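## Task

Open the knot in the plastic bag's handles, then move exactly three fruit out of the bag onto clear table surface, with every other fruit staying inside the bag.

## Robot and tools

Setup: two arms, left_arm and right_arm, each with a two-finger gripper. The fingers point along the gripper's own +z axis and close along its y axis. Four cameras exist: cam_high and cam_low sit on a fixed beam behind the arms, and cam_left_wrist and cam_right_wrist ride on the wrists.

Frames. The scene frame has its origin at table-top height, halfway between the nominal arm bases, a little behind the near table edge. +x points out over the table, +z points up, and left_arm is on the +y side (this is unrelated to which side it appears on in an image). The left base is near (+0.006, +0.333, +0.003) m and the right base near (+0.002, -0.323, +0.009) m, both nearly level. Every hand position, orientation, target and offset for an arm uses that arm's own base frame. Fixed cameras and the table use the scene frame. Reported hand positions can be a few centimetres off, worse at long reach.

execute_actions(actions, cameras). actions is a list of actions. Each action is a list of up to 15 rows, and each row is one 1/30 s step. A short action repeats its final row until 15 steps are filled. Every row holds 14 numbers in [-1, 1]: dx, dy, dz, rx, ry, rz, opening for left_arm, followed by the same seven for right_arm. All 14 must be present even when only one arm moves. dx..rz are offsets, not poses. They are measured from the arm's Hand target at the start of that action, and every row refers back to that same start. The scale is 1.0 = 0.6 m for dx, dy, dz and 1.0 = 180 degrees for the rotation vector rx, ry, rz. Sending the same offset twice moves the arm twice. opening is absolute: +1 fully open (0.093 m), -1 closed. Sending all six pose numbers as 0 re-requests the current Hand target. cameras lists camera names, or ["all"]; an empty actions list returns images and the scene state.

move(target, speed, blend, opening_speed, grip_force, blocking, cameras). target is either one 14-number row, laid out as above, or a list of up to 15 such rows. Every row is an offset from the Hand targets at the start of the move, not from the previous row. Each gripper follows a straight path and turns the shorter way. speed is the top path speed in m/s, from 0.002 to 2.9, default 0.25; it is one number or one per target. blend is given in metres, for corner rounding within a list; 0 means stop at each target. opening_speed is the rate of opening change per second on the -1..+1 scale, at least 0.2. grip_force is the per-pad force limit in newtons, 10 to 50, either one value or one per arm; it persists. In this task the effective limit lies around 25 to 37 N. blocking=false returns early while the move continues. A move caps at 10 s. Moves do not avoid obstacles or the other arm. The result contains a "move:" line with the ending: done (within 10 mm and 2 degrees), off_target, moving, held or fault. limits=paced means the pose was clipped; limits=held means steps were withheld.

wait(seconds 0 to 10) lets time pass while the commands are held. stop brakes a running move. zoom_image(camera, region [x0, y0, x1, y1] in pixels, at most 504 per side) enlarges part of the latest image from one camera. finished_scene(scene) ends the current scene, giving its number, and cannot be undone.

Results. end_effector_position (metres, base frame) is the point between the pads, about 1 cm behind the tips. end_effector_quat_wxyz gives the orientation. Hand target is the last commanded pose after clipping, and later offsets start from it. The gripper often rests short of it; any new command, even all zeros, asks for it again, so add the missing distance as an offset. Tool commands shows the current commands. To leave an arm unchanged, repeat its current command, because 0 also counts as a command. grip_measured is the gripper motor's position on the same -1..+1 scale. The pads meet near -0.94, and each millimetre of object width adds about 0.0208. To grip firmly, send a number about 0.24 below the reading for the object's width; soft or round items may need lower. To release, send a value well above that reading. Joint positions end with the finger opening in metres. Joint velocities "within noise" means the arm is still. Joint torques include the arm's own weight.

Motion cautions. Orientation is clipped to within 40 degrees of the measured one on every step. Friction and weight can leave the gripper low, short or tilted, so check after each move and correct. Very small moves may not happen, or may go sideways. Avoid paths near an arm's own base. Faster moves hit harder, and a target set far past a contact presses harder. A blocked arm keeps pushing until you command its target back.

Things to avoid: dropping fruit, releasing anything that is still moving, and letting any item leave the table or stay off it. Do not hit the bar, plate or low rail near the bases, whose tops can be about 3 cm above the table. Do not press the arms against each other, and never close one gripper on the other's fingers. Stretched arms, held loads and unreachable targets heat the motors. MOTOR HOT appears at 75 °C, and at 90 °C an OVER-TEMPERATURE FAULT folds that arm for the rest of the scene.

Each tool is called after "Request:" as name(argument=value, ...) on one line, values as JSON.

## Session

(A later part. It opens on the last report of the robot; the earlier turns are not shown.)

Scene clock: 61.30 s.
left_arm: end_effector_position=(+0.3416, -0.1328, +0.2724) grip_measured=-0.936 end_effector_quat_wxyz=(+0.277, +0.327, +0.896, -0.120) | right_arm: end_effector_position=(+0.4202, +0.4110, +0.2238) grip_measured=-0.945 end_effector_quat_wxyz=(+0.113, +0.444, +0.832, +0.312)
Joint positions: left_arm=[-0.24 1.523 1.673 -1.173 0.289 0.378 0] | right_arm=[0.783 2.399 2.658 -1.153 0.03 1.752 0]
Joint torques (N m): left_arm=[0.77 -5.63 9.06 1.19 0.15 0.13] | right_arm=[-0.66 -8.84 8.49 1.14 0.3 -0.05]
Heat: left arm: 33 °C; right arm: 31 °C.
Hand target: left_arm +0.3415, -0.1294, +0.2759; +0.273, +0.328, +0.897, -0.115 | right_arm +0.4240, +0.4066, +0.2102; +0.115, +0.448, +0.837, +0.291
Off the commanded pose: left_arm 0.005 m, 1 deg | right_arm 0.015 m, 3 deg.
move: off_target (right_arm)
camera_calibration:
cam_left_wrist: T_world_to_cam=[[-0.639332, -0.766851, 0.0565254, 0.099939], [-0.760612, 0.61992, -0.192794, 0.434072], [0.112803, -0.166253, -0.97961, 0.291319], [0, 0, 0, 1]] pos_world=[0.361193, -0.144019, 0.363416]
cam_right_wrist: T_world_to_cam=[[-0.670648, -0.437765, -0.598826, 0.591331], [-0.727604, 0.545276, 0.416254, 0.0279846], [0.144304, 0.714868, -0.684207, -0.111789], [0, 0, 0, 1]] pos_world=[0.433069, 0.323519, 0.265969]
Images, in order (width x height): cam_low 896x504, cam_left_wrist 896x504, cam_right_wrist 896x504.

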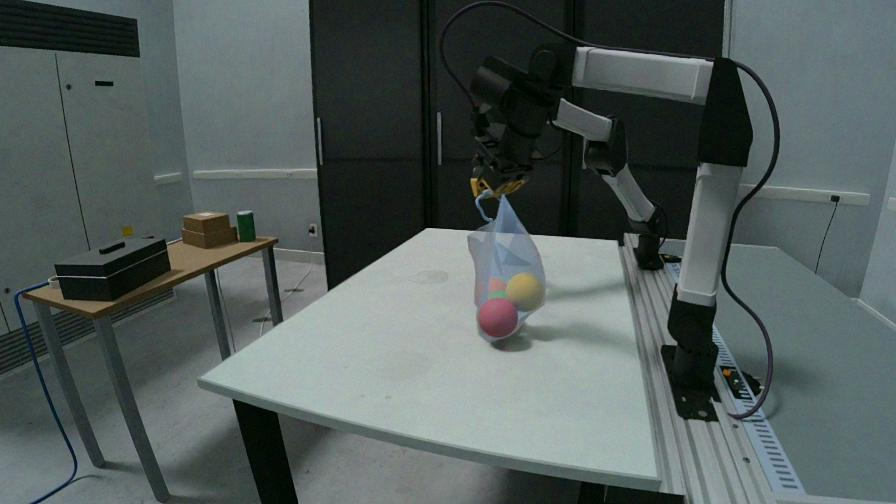

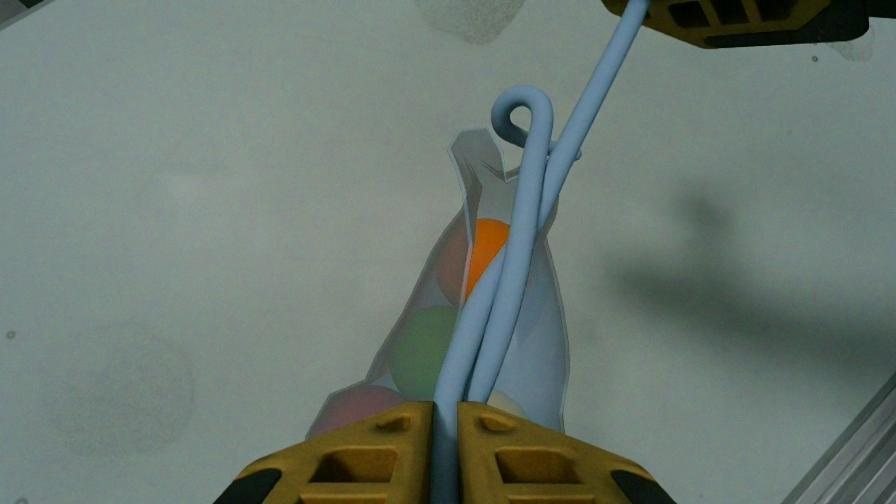

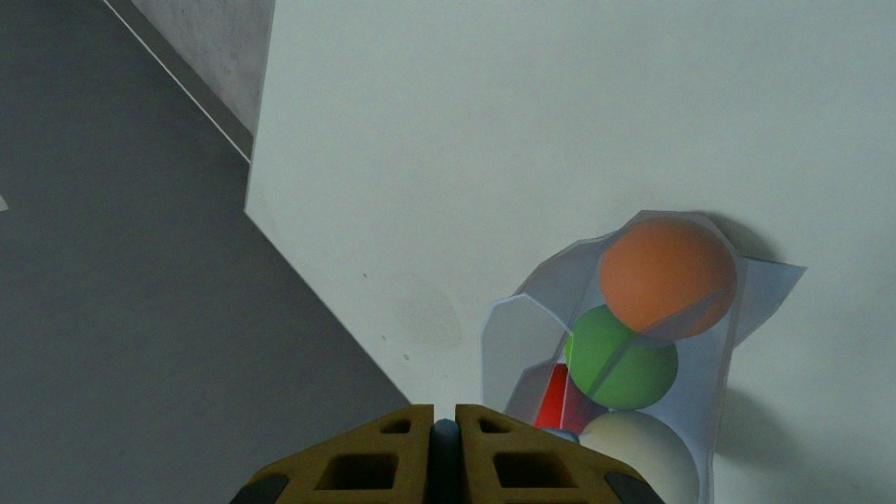

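Request:
move(target=[[0,0,0,0,0,0,-1,0,0,0,0,0,0,-0.3],[0,0,0,0,0,0,-1,-0.053,-0.033,0.066,0,0,0,-0.3],[0,0,0,0,0,0,-1,-0.095,0.09,0.095,0,0,0,-0.55]], speed=0.1, cameras=["cam_left_wrist","cam_low","cam_right_wrist"])

Scene clock: 67.63 s.
left_arm: end_effector_position=(+0.3385, -0.1309, +0.2702) grip_measured=-0.936 end_effector_quat_wxyz=(+0.269, +0.325, +0.899, -0.120) | right_arm: end_effector_position=(+0.3630, +0.4506, +0.2729) grip_measured=-0.548 end_effector_quat_wxyz=(+0.126, +0.432, +0.821, +0.352)
Joint positions: left_arm=[-0.237 1.523 1.673 -1.191 0.288 0.378 0] | right_arm=[0.93 2.407 2.843 -1.25 0.129 1.847 0.019]
Joint torques (N m): left_arm=[0.53 -5.57 9.03 1.33 0.18 0.12] | right_arm=[0.4 -8.53 8.03 1.74 0.27 0.1]
Heat: left arm: 34 °C; right arm: 32 °C.
Hand target: left_arm +0.3415, -0.1294, +0.2759; +0.273, +0.328, +0.897, -0.114 | right_arm +0.3670, +0.4605, +0.2674; +0.115, +0.448, +0.837, +0.291
Off the commanded pose: left_arm 0.007 m, 1 deg | right_arm 0.012 m, 8 deg.
elbow stopped short (right arm): the move would have taken joint 3 (elbow) straighter than the controller allows.
move: off_target (right_arm); target 3's new opening was sent with right_arm's hand 0.012 m and 8 deg from that target
camera_calibration:
cam_left_wrist: T_world_to_cam=[[-0.635788, -0.769243, 0.0635519, 0.0962709], [-0.765816, 0.618377, -0.176455, 0.427244], [0.0964379, -0.160857, -0.982255, 0.296704], [0, 0, 0, 1]] pos_world=[0.359785, -0.142415, 0.360711]
cam_right_wrist: T_world_to_cam=[[-0.62415, -0.407544, -0.666592, 0.587781], [-0.760074, 0.514263, 0.397268, -0.0246519], [0.180899, 0.754614, -0.630741, -0.14399], [0, 0, 0, 1]] pos_world=[0.374174, 0.360881, 0.310783]
Images, in order (width x height): cam_low 896x504, cam_left_wrist 896x504, cam_right_wrist 896x504.

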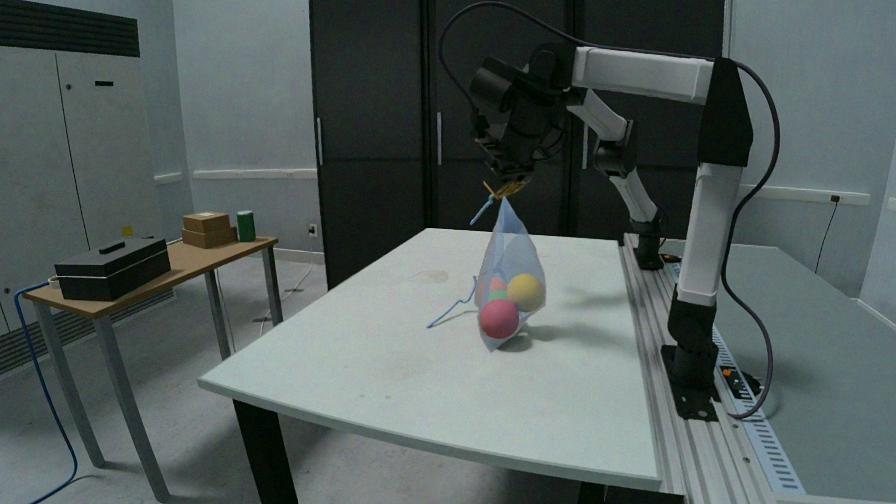

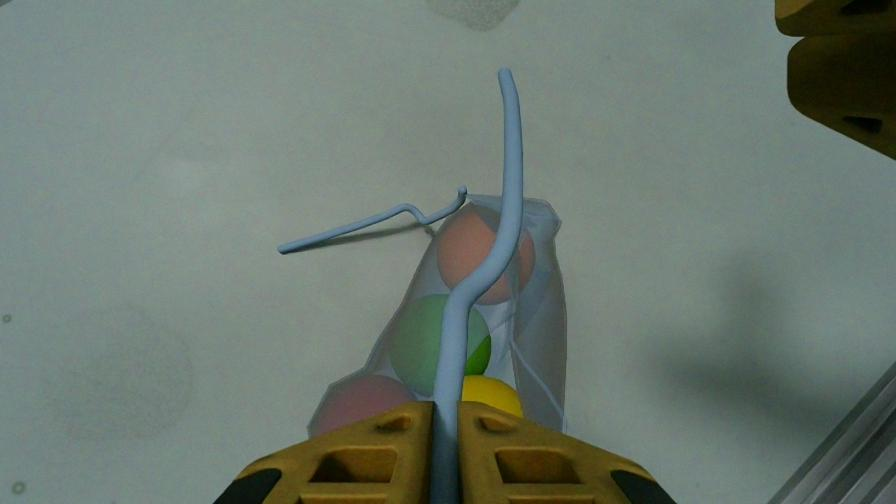

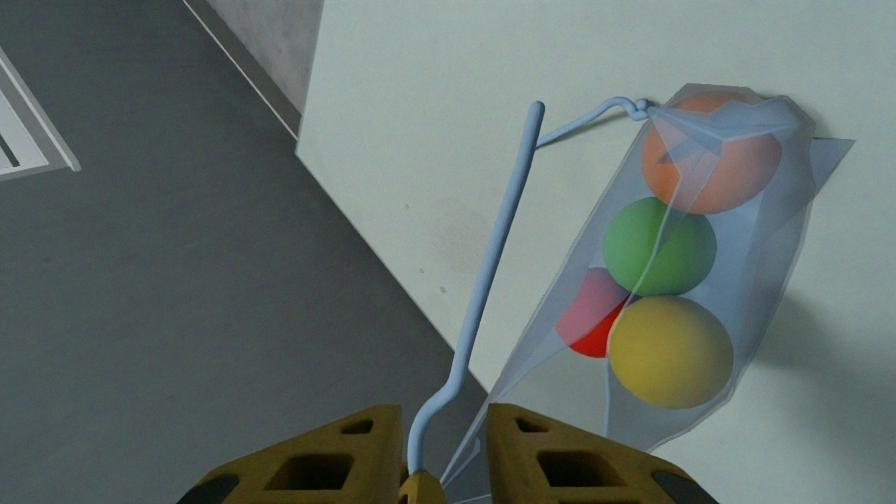

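Request:
move(target=[[0,0,-0.17,0,0,0,-1,-0.1,-0.25,0.0,0,0,0,1],[-0.03,0.05,-0.24,0,0,0,-1,-0.1,-0.25,0.0,0,0,0,1]], speed=0.12, cameras=["all"])

Request:
zoom_image(camera="cam_high", region=[450, 140, 610, 270])

Request:
zoom_image(camera="cam_low", region=[400, 200, 570, 370])

Scene clock: 71.87 s.
left_arm: end_effector_position=(+0.3252, -0.0991, +0.1292) grip_measured=-0.936 end_effector_quat_wxyz=(+0.263, +0.323, +0.902, -0.112) | right_arm: end_effector_position=(+0.3119, +0.3123, +0.2614) grip_measured=+1.000 end_effector_quat_wxyz=(+0.119, +0.454, +0.837, +0.283)
Joint positions: left_arm=[-0.141 1.402 1.008 -0.683 0.317 0.466 0] | right_arm=[0.818 1.734 1.835 -1.052 0.083 1.785 0.093]
Joint torques (N m): left_arm=[0.64 -7.25 5.48 1.49 0.42 0.13] | right_arm=[-0.27 -9.13 5.78 1.34 0.04 -0.05]
Heat: left arm: 34 °C; right arm: 33 °C.
Hand target: left_arm +0.3236, -0.0993, +0.1321; +0.273, +0.328, +0.897, -0.115 | right_arm +0.3071, +0.3105, +0.2672; +0.115, +0.448, +0.837, +0.291
Off the commanded pose: left_arm 0.003 m, 1 deg | right_arm 0.008 m, 1 deg.
move: done
camera_calibration:
cam_left_wrist: T_world_to_cam=[[-0.62873, -0.775716, 0.0544349, 0.119463], [-0.772317, 0.614743, -0.160058, 0.37209], [0.0906958, -0.142674, -0.985606, 0.168682], [0, 0, 0, 1]] pos_world=[0.347182, -0.112004, 0.219307]
cam_right_wrist: T_world_to_cam=[[-0.694075, -0.453766, -0.558888, 0.499885], [-0.705183, 0.584729, 0.401011, -0.0278717], [0.144833, 0.67245, -0.725834, 0.0241494], [0, 0, 0, 1]] pos_world=[0.323805, 0.226889, 0.308085]

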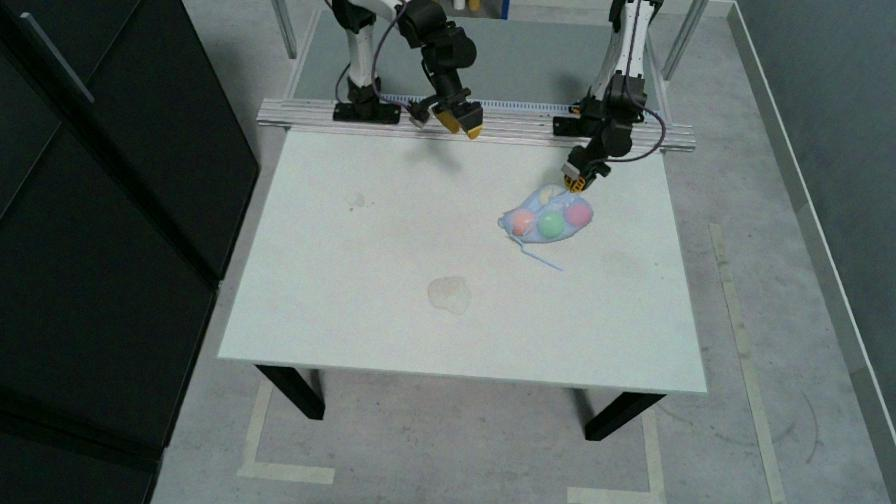

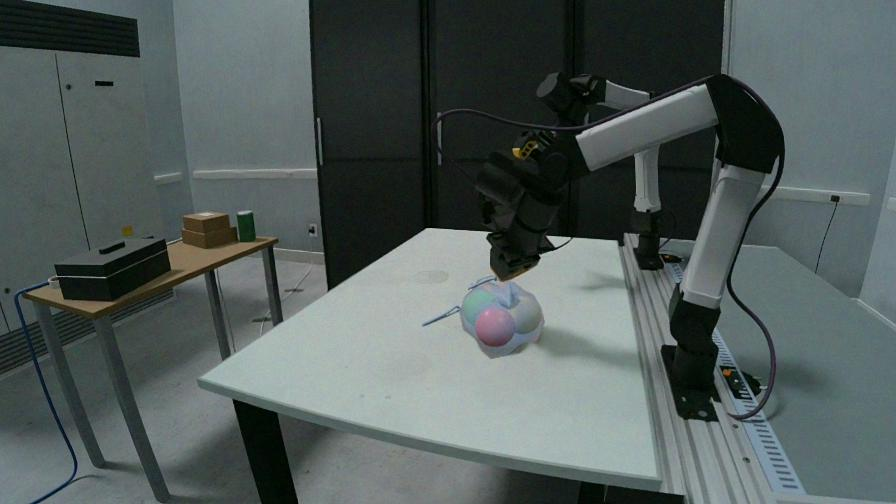

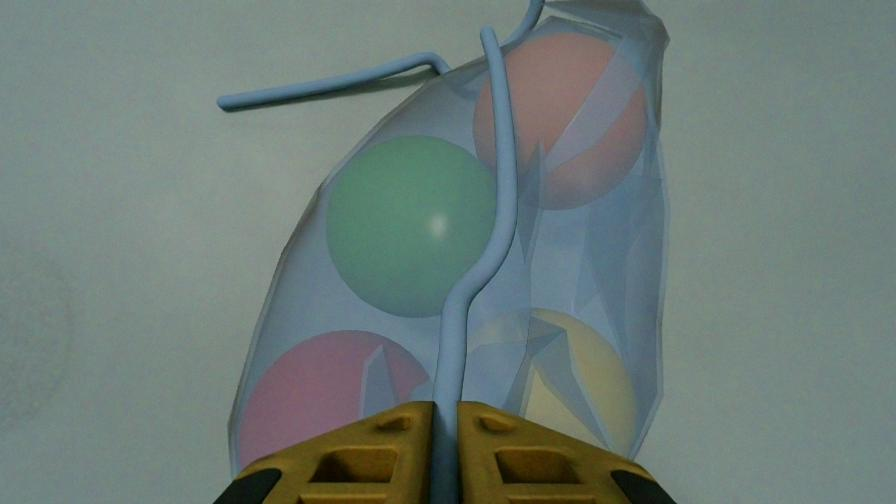

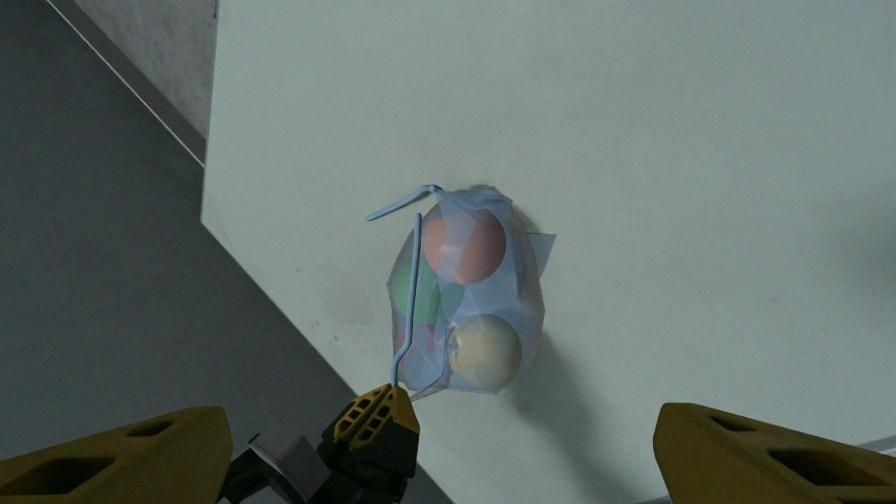

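Scaled by 3.150 from the camera's 896x504 image, which has a finer 1280x720 frame.

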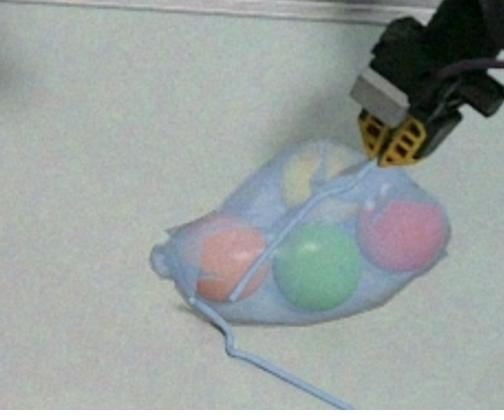

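Scaled by 2.965 from the camera's 896x504 image, which has a finer 1280x720 frame.

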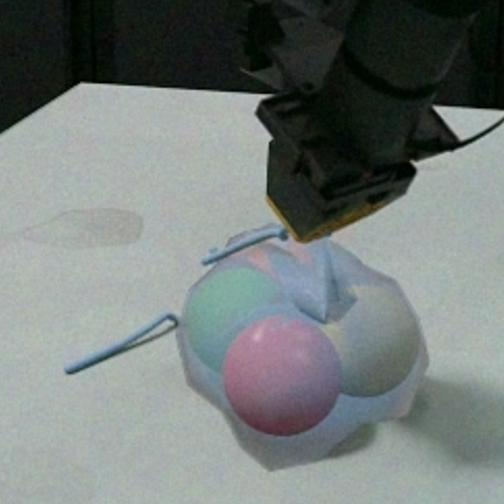

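Request:
move(target=[[0,0,0,0,0,0,-1,0.02,0.03,0,-0.226,-0.206,0.525,-0.2],[0,0,0,0,0,0,-1,0.08,0.12,-0.22,-0.226,-0.206,0.525,-0.2]], cameras=["cam_right_wrist","cam_high"])

Scene clock: 80.73 s.
left_arm: end_effector_position=(+0.3253, -0.0992, +0.1293) grip_measured=-0.936 end_effector_quat_wxyz=(+0.264, +0.323, +0.902, -0.112) | right_arm: end_effector_position=(+0.3545, +0.3755, +0.1423) grip_measured=-0.198 end_effector_quat_wxyz=(+0.229, -0.446, +0.857, +0.118)
Joint positions: left_arm=[-0.141 1.402 1.008 -0.682 0.317 0.466 0] | right_arm=[0.787 2.065 1.852 -0.844 -0.085 -0.151 0.036]
Joint torques (N m): left_arm=[0.64 -7.24 5.55 1.5 0.42 0.14] | right_arm=[0.54 -8.27 7.12 1.45 0.08 0.14]
Heat: left arm: 34 °C; right arm: 33 °C.
Hand target: left_arm +0.3236, -0.0993, +0.1321; +0.273, +0.328, +0.897, -0.115 | right_arm +0.3551, +0.3825, +0.1354; +0.229, -0.447, +0.857, +0.119
Off the commanded pose: left_arm 0.003 m, 1 deg | right_arm 0.010 m, 0 deg.
move: done
camera_calibration:
cam_right_wrist: T_world_to_cam=[[0.819456, -0.572036, 0.0355934, -0.0850783], [-0.568804, -0.81931, -0.0720644, 0.55908], [0.0703855, 0.0388079, -0.996765, 0.19191], [0, 0, 0, 1]] pos_world=[0.374217, 0.401944, 0.234607]
Images, in order (width x height): cam_high 896x504, cam_right_wrist 896x504.

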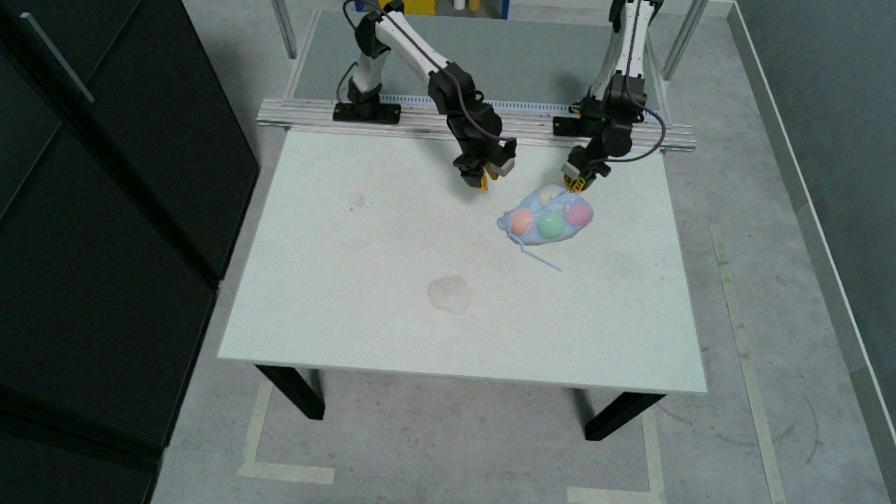

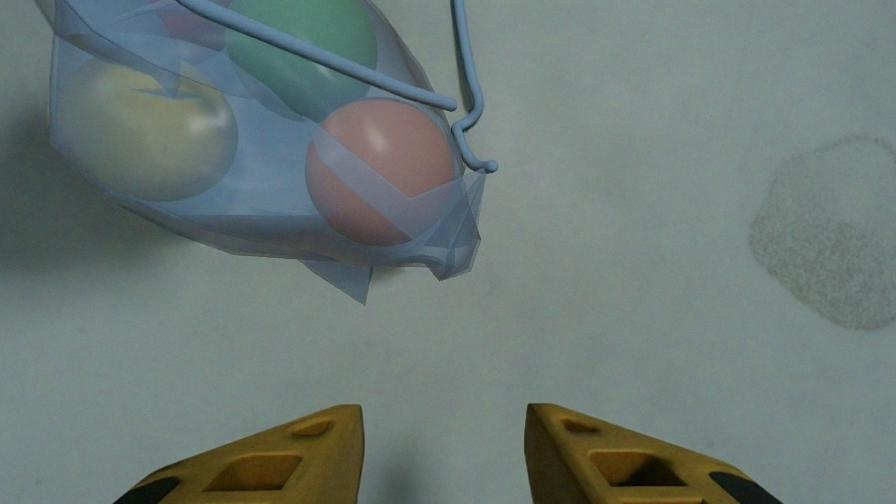

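Request:
move(target=[0,0,0,0,0,0,-1,0.153,0.14,-0.185,0,0,0,-0.2], speed=0.15, cameras=["cam_right_wrist","cam_low"])

Request:
zoom_image(camera="cam_low", region=[380, 200, 580, 370])

Scene clock: 85.10 s.
left_arm: end_effector_position=(+0.3254, -0.0992, +0.1293) grip_measured=-0.936 end_effector_quat_wxyz=(+0.264, +0.323, +0.902, -0.112) | right_arm: end_effector_position=(+0.4547, +0.4704, +0.0526) grip_measured=-0.199 end_effector_quat_wxyz=(+0.269, -0.440, +0.847, +0.130)
Joint positions: left_arm=[-0.141 1.402 1.008 -0.682 0.317 0.466 0] | right_arm=[0.781 2.833 2.826 -0.961 -0.085 -0.151 0.036]
Joint torques (N m): left_arm=[0.59 -7.23 5.56 1.49 0.42 0.13] | right_arm=[0.03 -9.96 8.35 1 0.03 0.02]
Heat: left arm: 34 °C; right arm: 33 °C.
Hand target: left_arm +0.3236, -0.0993, +0.1321; +0.273, +0.328, +0.897, -0.115 | right_arm +0.4468, +0.4666, +0.0244; +0.229, -0.447, +0.856, +0.119
Off the commanded pose: left_arm 0.003 m, 1 deg | right_arm 0.030 m, 5 deg.
move: off_target (right_arm)
camera_calibration:
cam_right_wrist: T_world_to_cam=[[0.813229, -0.579723, 0.0507917, -0.104108], [-0.566553, -0.808641, -0.158486, 0.685818], [0.13295, 0.100109, -0.986054, 0.0338525], [0, 0, 0, 1]] pos_world=[0.468715, 0.490838, 0.147361]
Images, in order (width x height): cam_low 896x504, cam_right_wrist 896x504.

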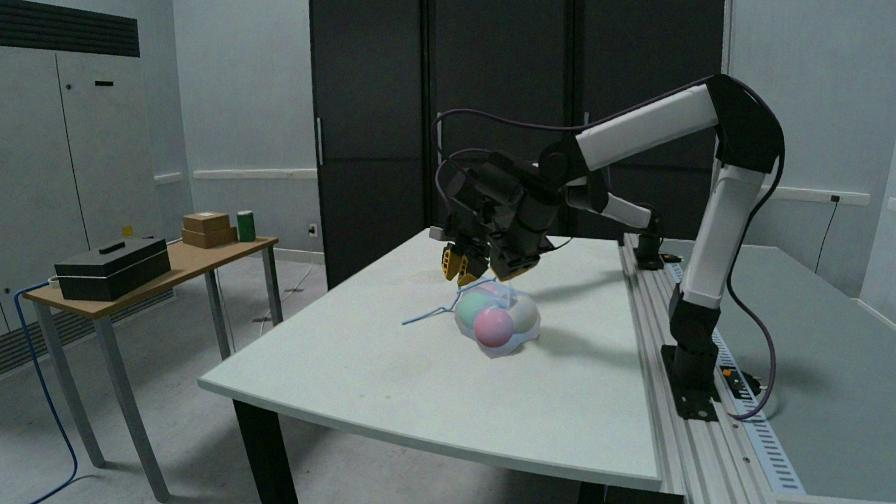

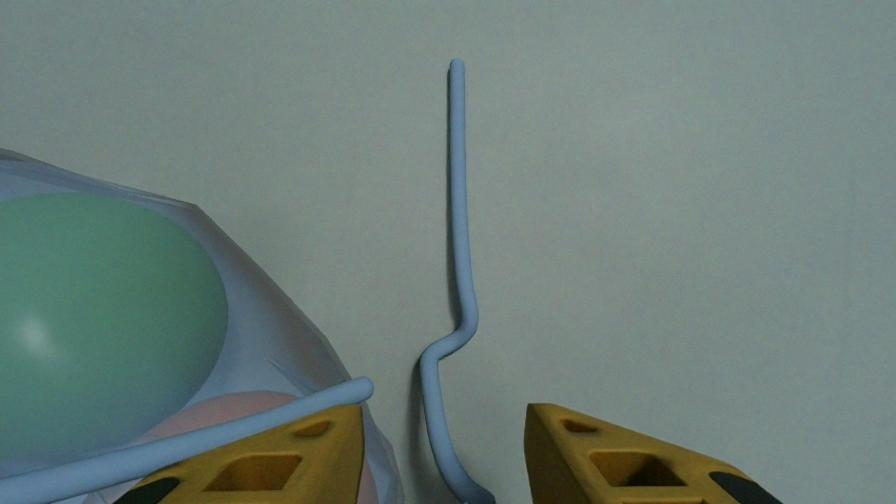

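Scaled by 2.520 from the camera's 896x504 image, which has a finer 1280x720 frame.

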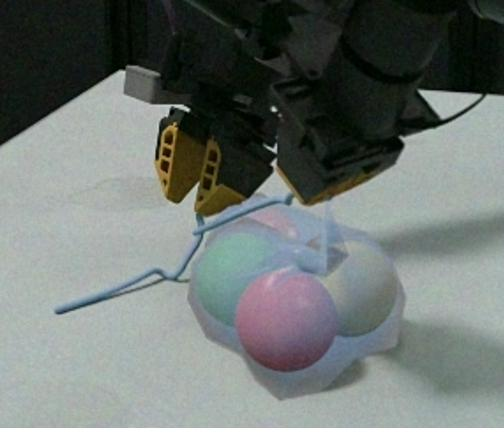

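Request:
move(target=[0,0,0,0,0,0,-1,0.004,0,-0.07,0,0,0,-0.45], speed=0.06, cameras=["cam_right_wrist","cam_low"])

Request:
zoom_image(camera="cam_low", region=[380, 200, 580, 370])

Scene clock: 87.27 s.
left_arm: end_effector_position=(+0.3254, -0.0992, +0.1293) grip_measured=-0.936 end_effector_quat_wxyz=(+0.264, +0.323, +0.902, -0.112) | right_arm: end_effector_position=(+0.4584, +0.4646, +0.0010) grip_measured=-0.449 end_effector_quat_wxyz=(+0.248, -0.438, +0.856, +0.122)
Joint positions: left_arm=[-0.141 1.402 1.008 -0.682 0.317 0.466 0] | right_arm=[0.77 2.867 2.713 -0.863 -0.085 -0.151 0.024]
Joint torques (N m): left_arm=[0.65 -7.16 5.55 1.5 0.43 0.11] | right_arm=[0.72 -11.78 6.99 1.22 -0.01 -0.03]
Heat: left arm: 34 °C; right arm: 34 °C.
Hand target: left_arm +0.3236, -0.0993, +0.1321; +0.273, +0.328, +0.897, -0.115 | right_arm +0.4492, +0.4665, -0.0178; +0.229, -0.447, +0.857, +0.119
Off the commanded pose: left_arm 0.003 m, 1 deg | right_arm 0.021 m, 2 deg.
move: off_target (right_arm)
camera_calibration:
cam_right_wrist: T_world_to_cam=[[0.808911, -0.586405, 0.042329, -0.102811], [-0.579534, -0.807414, -0.11056, 0.68043], [0.0990102, 0.0649025, -0.992968, 0.0149584], [0, 0, 0, 1]] pos_world=[0.476017, 0.488129, 0.0944338]
Images, in order (width x height): cam_low 896x504, cam_right_wrist 896x504.

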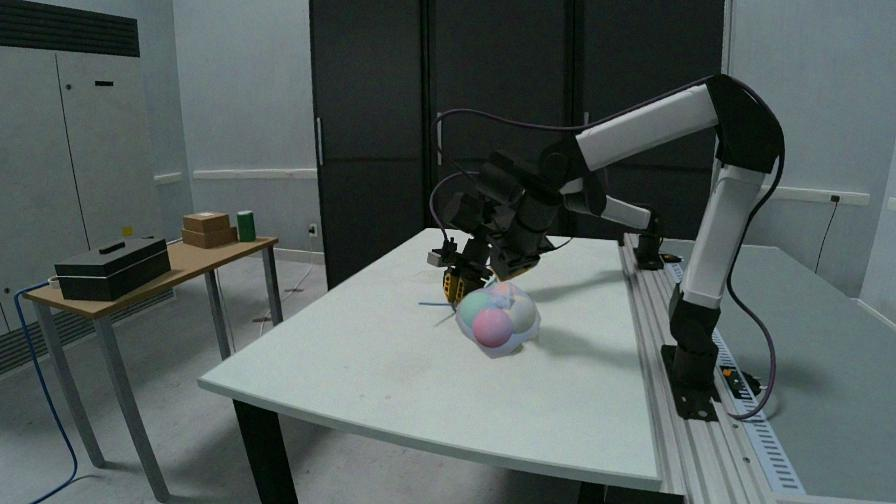

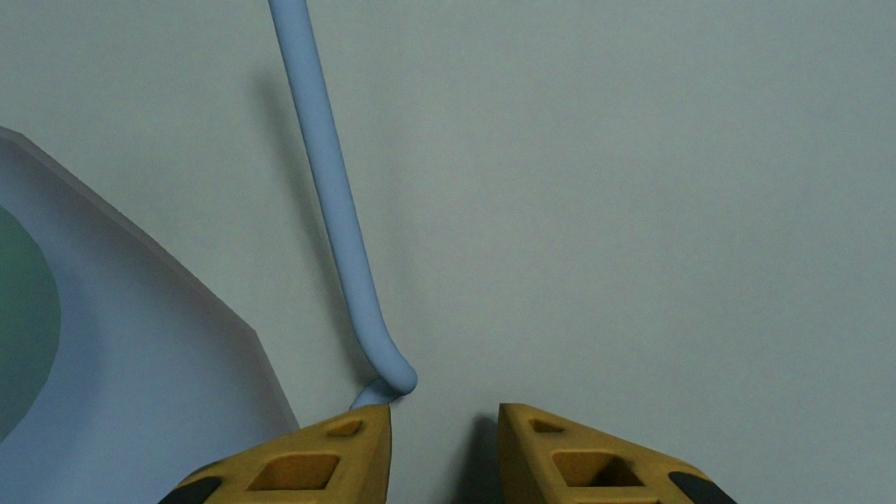

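Scaled by 2.520 from the camera's 896x504 image, which has a finer 1280x720 frame.

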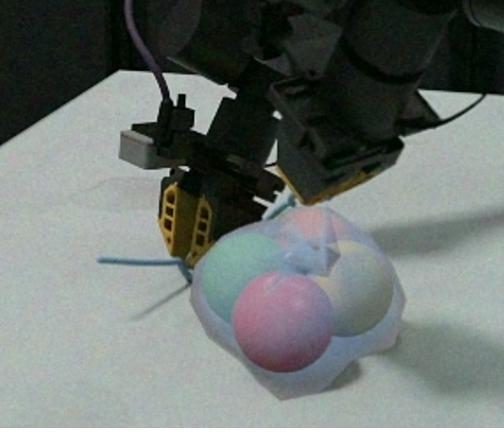

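Request:
move(target=[[0,0,0,0,0,0,-1,0,0,0.06,0,0,0,-0.3],[0,0,0,0,0,0,-1,-0.03,0.035,0.06,0,0,0,-0.3]], speed=0.08, cameras=["cam_right_wrist"])

Scene clock: 89.70 s.
left_arm: end_effector_position=(+0.3254, -0.0992, +0.1293) grip_measured=-0.936 end_effector_quat_wxyz=(+0.264, +0.323, +0.902, -0.112) | right_arm: end_effector_position=(+0.4319, +0.4839, +0.0326) grip_measured=-0.302 end_effector_quat_wxyz=(+0.246, -0.446, +0.851, +0.128)
Joint positions: left_arm=[-0.141 1.402 1.008 -0.682 0.317 0.466 0] | right_arm=[0.823 2.867 2.839 -0.986 -0.073 -0.12 0.031]
Joint torques (N m): left_arm=[0.66 -7.25 5.53 1.51 0.42 0.15] | right_arm=[0.34 -10.51 9.36 1.35 0.14 0.12]
Heat: left arm: 33 °C; right arm: 34 °C.
Hand target: left_arm +0.3236, -0.0993, +0.1321; +0.273, +0.328, +0.897, -0.115 | right_arm +0.4313, +0.4875, +0.0183; +0.229, -0.447, +0.857, +0.119
Off the commanded pose: left_arm 0.003 m, 1 deg | right_arm 0.015 m, 2 deg.
elbow stopped short (right arm): the move would have taken joint 3 (elbow) straighter than the controller allows.
move: off_target (right_arm)
camera_calibration:
cam_right_wrist: T_world_to_cam=[[0.821019, -0.569779, 0.0357833, -0.0844417], [-0.563238, -0.818641, -0.112208, 0.682634], [0.0932273, 0.0719702, -0.99304, 0.0468291], [0, 0, 0, 1]] pos_world=[0.449448, 0.507349, 0.126122]
Images, in order (width x height): cam_right_wrist 896x504.

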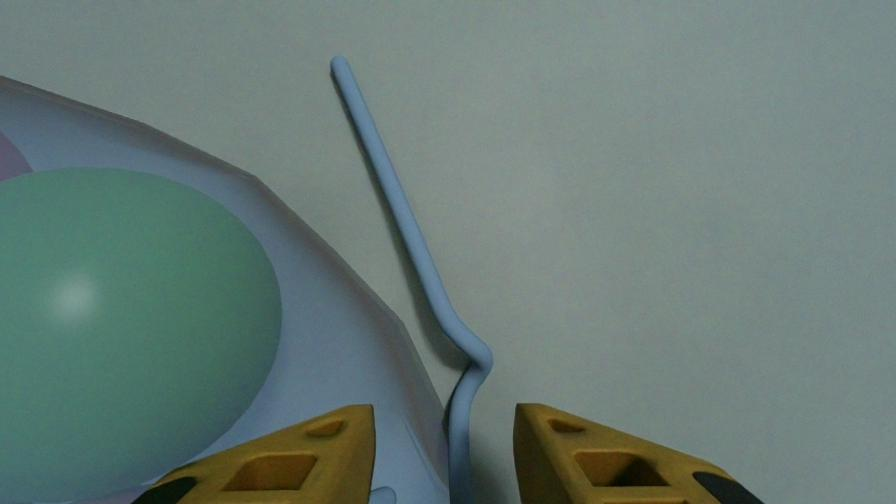

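Request:
move(target=[[0,0,0,0,0,0,-1,0.008,-0.006,-0.056,0,0,0,-0.4],[0,0,0,0,0,0,-1,0.008,-0.006,-0.056,0,0,0,-1]], speed=0.06, cameras=["cam_right_wrist"])

Scene clock: 91.63 s.
left_arm: end_effector_position=(+0.3254, -0.0992, +0.1293) grip_measured=-0.936 end_effector_quat_wxyz=(+0.264, +0.323, +0.902, -0.112) | right_arm: end_effector_position=(+0.4345, +0.4811, -0.0031) grip_measured=-0.952 end_effector_quat_wxyz=(+0.231, -0.444, +0.857, +0.121)
Joint positions: left_arm=[-0.141 1.402 1.008 -0.682 0.317 0.466 0] | right_arm=[0.817 2.922 2.822 -0.949 -0.073 -0.12 0]
Joint torques (N m): left_arm=[0.61 -7.21 5.52 1.52 0.41 0.13] | right_arm=[-0.02 -11.06 8.88 1.38 0.08 0.01]
Heat: left arm: 33 °C; right arm: 35 °C.
Hand target: left_arm +0.3236, -0.0993, +0.1321; +0.273, +0.328, +0.897, -0.115 | right_arm +0.4360, +0.4840, -0.0153; +0.229, -0.447, +0.857, +0.119
Off the commanded pose: left_arm 0.003 m, 1 deg | right_arm 0.013 m, 0 deg.
move: off_target (right_arm); target 2's new opening was sent with right_arm's hand 0.013 m and 0 deg from that target
camera_calibration:
cam_right_wrist: T_world_to_cam=[[0.818149, -0.574166, 0.0310682, -0.0835361], [-0.570628, -0.817388, -0.0791283, 0.6805], [0.0708276, 0.0470104, -0.99638, 0.0330786], [0, 0, 0, 1]] pos_world=[0.454314, 0.506714, 0.089401]
Images, in order (width x height): cam_right_wrist 896x504.

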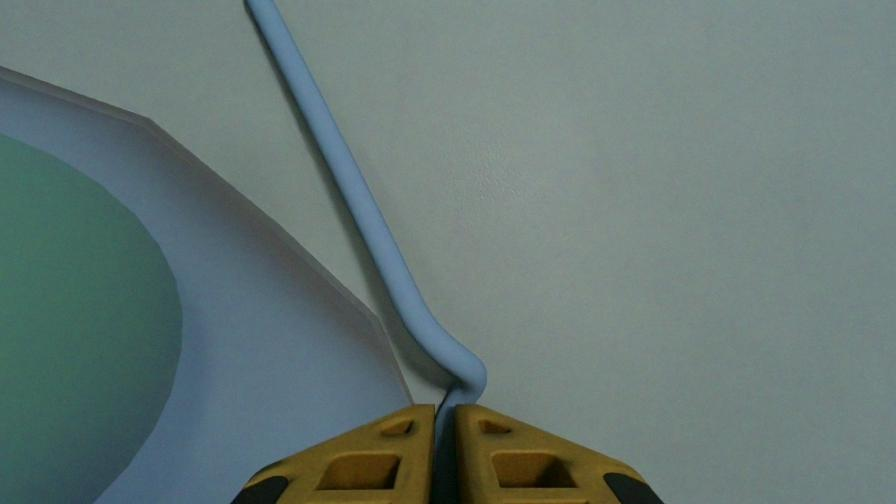

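Request:
move(target=[0.0,0.0,0.10,0,0,0,-1,0.0,-0.15,0.24,0,0,0,-1], speed=0.08, cameras=["all"])

Request:
zoom_image(camera="cam_high", region=[450, 140, 610, 270])

Request:
zoom_image(camera="cam_low", region=[400, 200, 570, 370])

Scene clock: 94.97 s.
left_arm: end_effector_position=(+0.3245, -0.0991, +0.1787) grip_measured=-0.936 end_effector_quat_wxyz=(+0.261, +0.323, +0.903, -0.112) | right_arm: end_effector_position=(+0.4389, +0.3922, +0.0953) grip_measured=-0.952 end_effector_quat_wxyz=(+0.206, -0.443, +0.866, +0.108)
Joint positions: left_arm=[-0.141 1.392 1.199 -0.887 0.317 0.466 0] | right_arm=[0.696 2.511 2.441 -1.044 -0.117 -0.223 0]
Joint torques (N m): left_arm=[0.64 -6.94 9.06 1.2 0.41 0.12] | right_arm=[-0.16 -16.8 7.64 1.02 -0.1 -0.06]
Heat: left arm: 34 °C; right arm: 37 °C.
Hand target: left_arm +0.3236, -0.0993, +0.1920; +0.273, +0.328, +0.897, -0.115 | right_arm +0.4361, +0.3939, +0.1286; +0.229, -0.447, +0.857, +0.119
Off the commanded pose: left_arm 0.013 m, 2 deg | right_arm 0.034 m, 3 deg.
move: off_target (left_arm, right_arm)
camera_calibration:
cam_left_wrist: T_world_to_cam=[[-0.629063, -0.77528, 0.0567445, 0.11605], [-0.772483, 0.615294, -0.15711, 0.379152], [0.0868898, -0.142666, -0.98595, 0.218796], [0, 0, 0, 1]] pos_world=[0.34688, -0.112104, 0.268706]
cam_right_wrist: T_world_to_cam=[[0.813132, -0.581341, 0.0293036, -0.136034], [-0.580913, -0.813659, -0.0223423, 0.615748], [0.0368317, 0.00114443, -0.999321, 0.168241], [0, 0, 0, 1]] pos_world=[0.462112, 0.421734, 0.18587]

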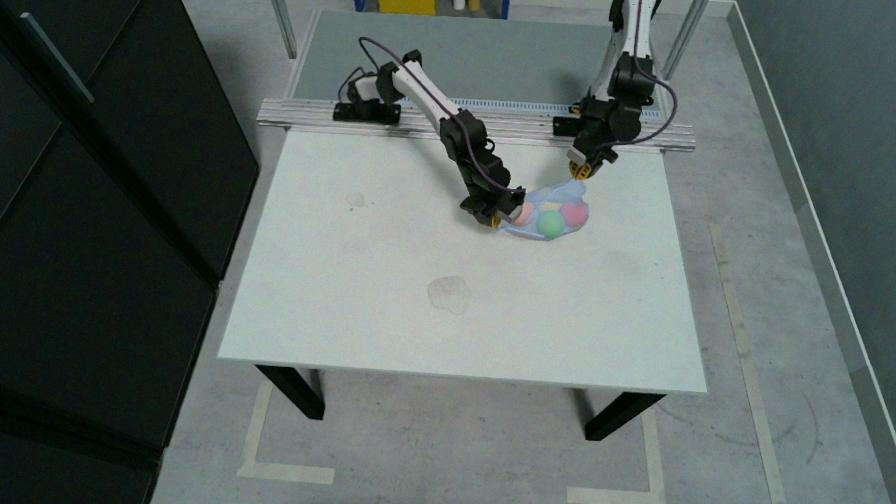

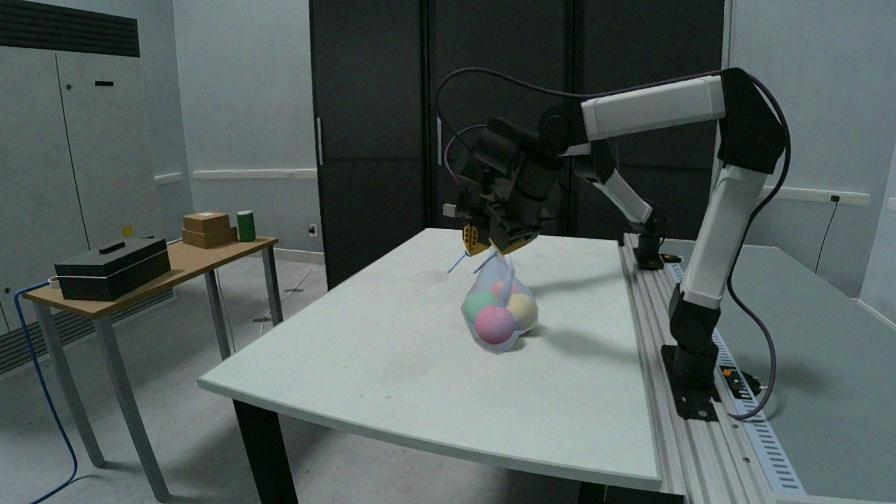

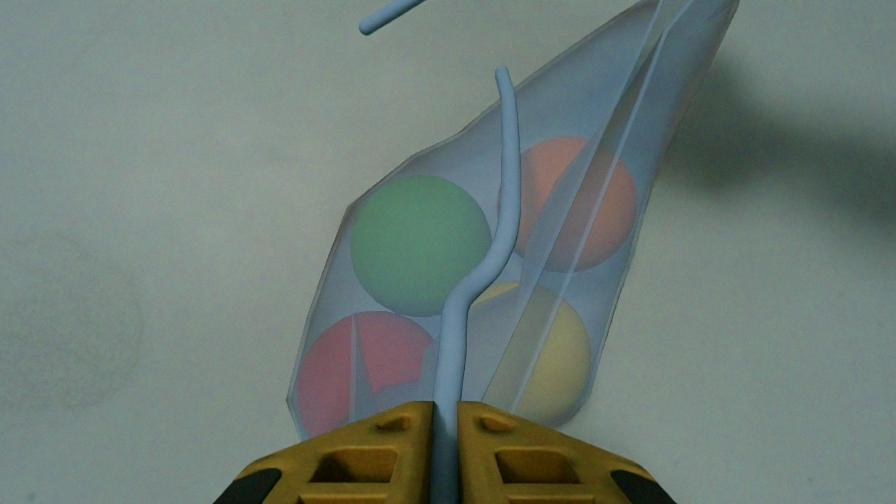

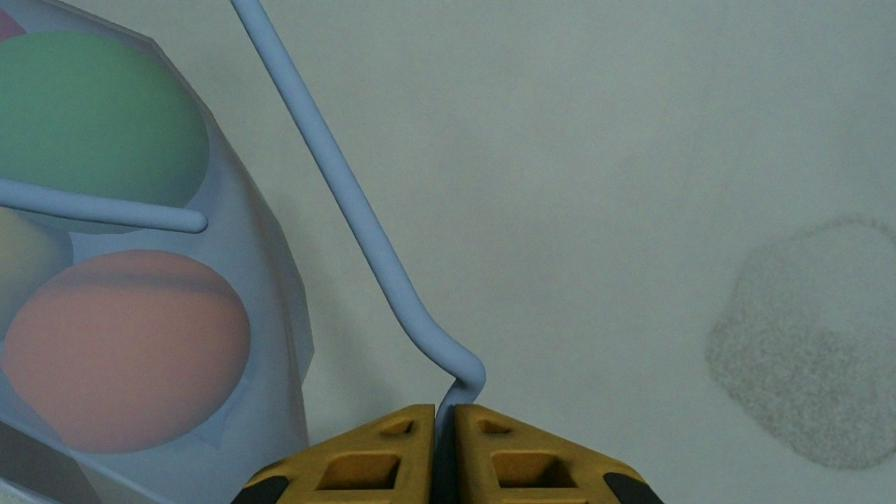

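Scaled by 3.150 from the camera's 896x504 image, which has a finer 1280x720 frame.

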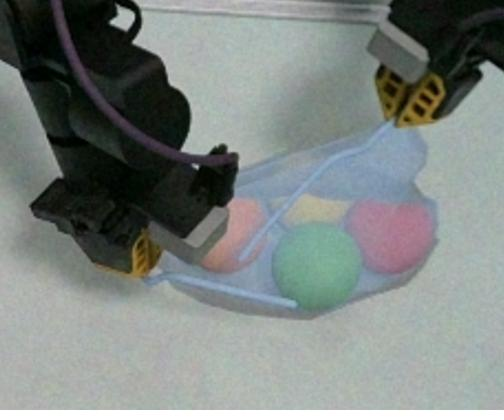

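Scaled by 2.965 from the camera's 896x504 image, which has a finer 1280x720 frame.

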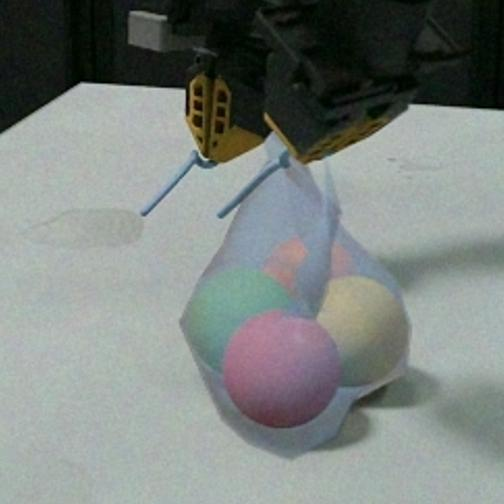

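Request:
move(target=[0.0,0.03,0.03,0,0,0,-1,-0.03,-0.14,-0.2,0,0,0,-1], speed=0.08, cameras=["all"])

Request:
zoom_image(camera="cam_high", region=[450, 140, 610, 270])

Request:
zoom_image(camera="cam_low", region=[400, 200, 570, 370])

Scene clock: 98.63 s.
left_arm: end_effector_position=(+0.3213, -0.0904, +0.1978) grip_measured=-0.936 end_effector_quat_wxyz=(+0.264, +0.330, +0.897, -0.131) | right_arm: end_effector_position=(+0.4134, +0.3280, +0.0024) grip_measured=-0.952 end_effector_quat_wxyz=(+0.227, -0.453, +0.850, +0.145)
Joint positions: left_arm=[-0.084 1.392 1.269 -0.979 0.385 0.528 0] | right_arm=[0.597 2.246 1.562 -0.39 -0.233 -0.323 0]
Joint torques (N m): left_arm=[1.66 -6.37 9.72 1.1 0.09 0.15] | right_arm=[-1.68 -13.49 4.56 1.05 0.38 -0.11]
Heat: left arm: 34 °C; right arm: 38 °C.
Hand target: left_arm +0.3236, -0.0814, +0.2100; +0.273, +0.328, +0.897, -0.115 | right_arm +0.4181, +0.3100, +0.0089; +0.229, -0.447, +0.856, +0.119
Off the commanded pose: left_arm 0.015 m, 2 deg | right_arm 0.020 m, 3 deg.
move: off_target (left_arm, right_arm)
camera_calibration:
cam_left_wrist: T_world_to_cam=[[-0.648341, -0.756715, 0.0838848, 0.122213], [-0.75715, 0.629282, -0.175292, 0.374153], [0.0798589, -0.177162, -0.980936, 0.237298], [0, 0, 0, 1]] pos_world=[0.343576, -0.100927, 0.288109]
cam_right_wrist: T_world_to_cam=[[0.836611, -0.547756, -0.00667937, -0.170495], [-0.545818, -0.832491, -0.0950907, 0.538425], [0.046526, 0.0831996, -0.995446, 0.045378], [0, 0, 0, 1]] pos_world=[0.434409, 0.351069, 0.0952317]

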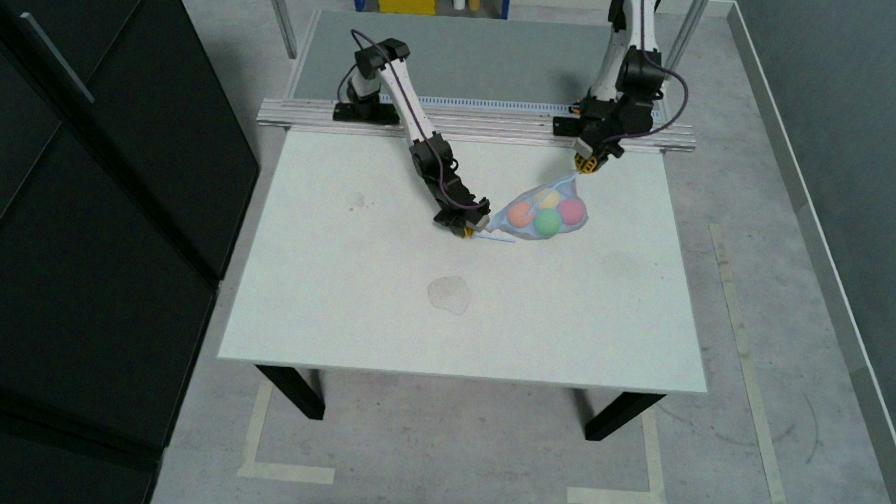

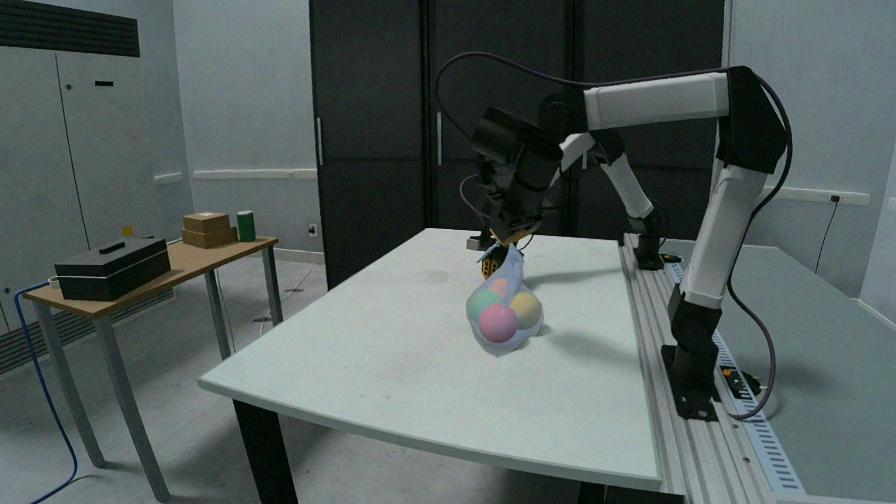

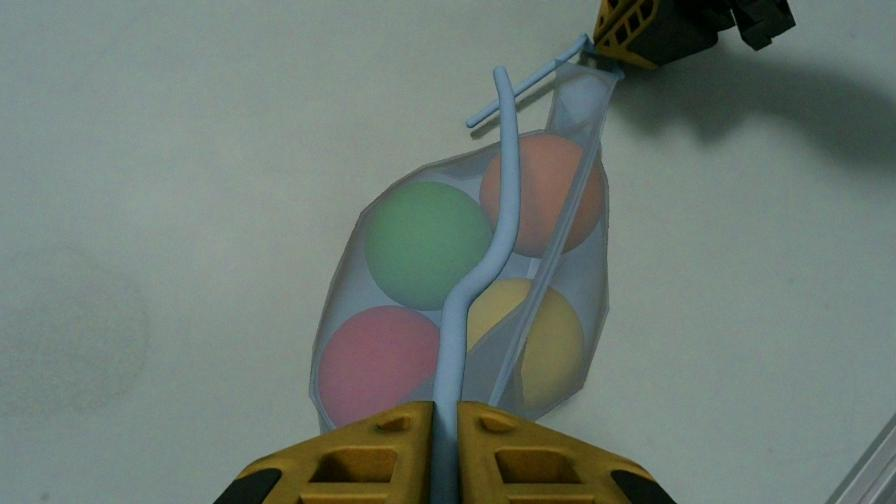

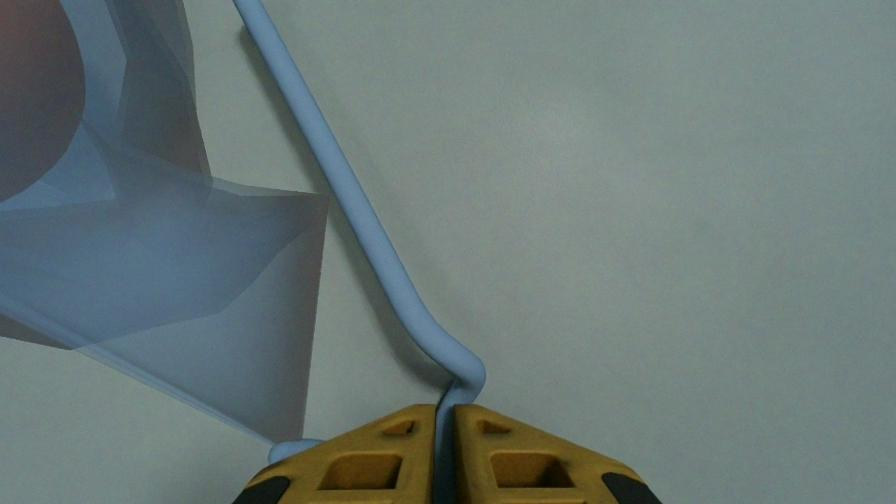

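Scaled by 3.150 from the camera's 896x504 image, which has a finer 1280x720 frame.

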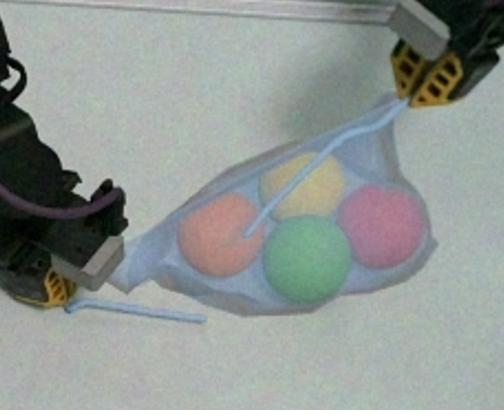

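Scaled by 2.965 from the camera's 896x504 image, which has a finer 1280x720 frame.

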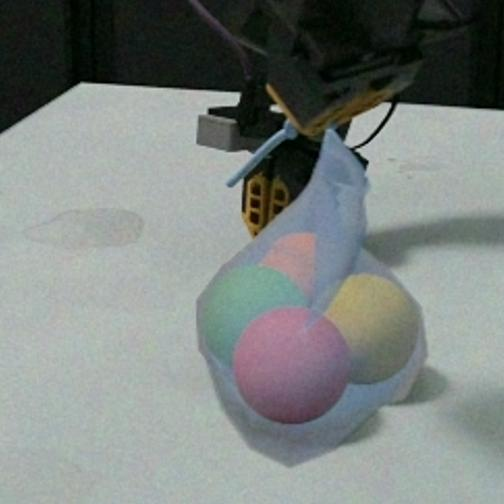

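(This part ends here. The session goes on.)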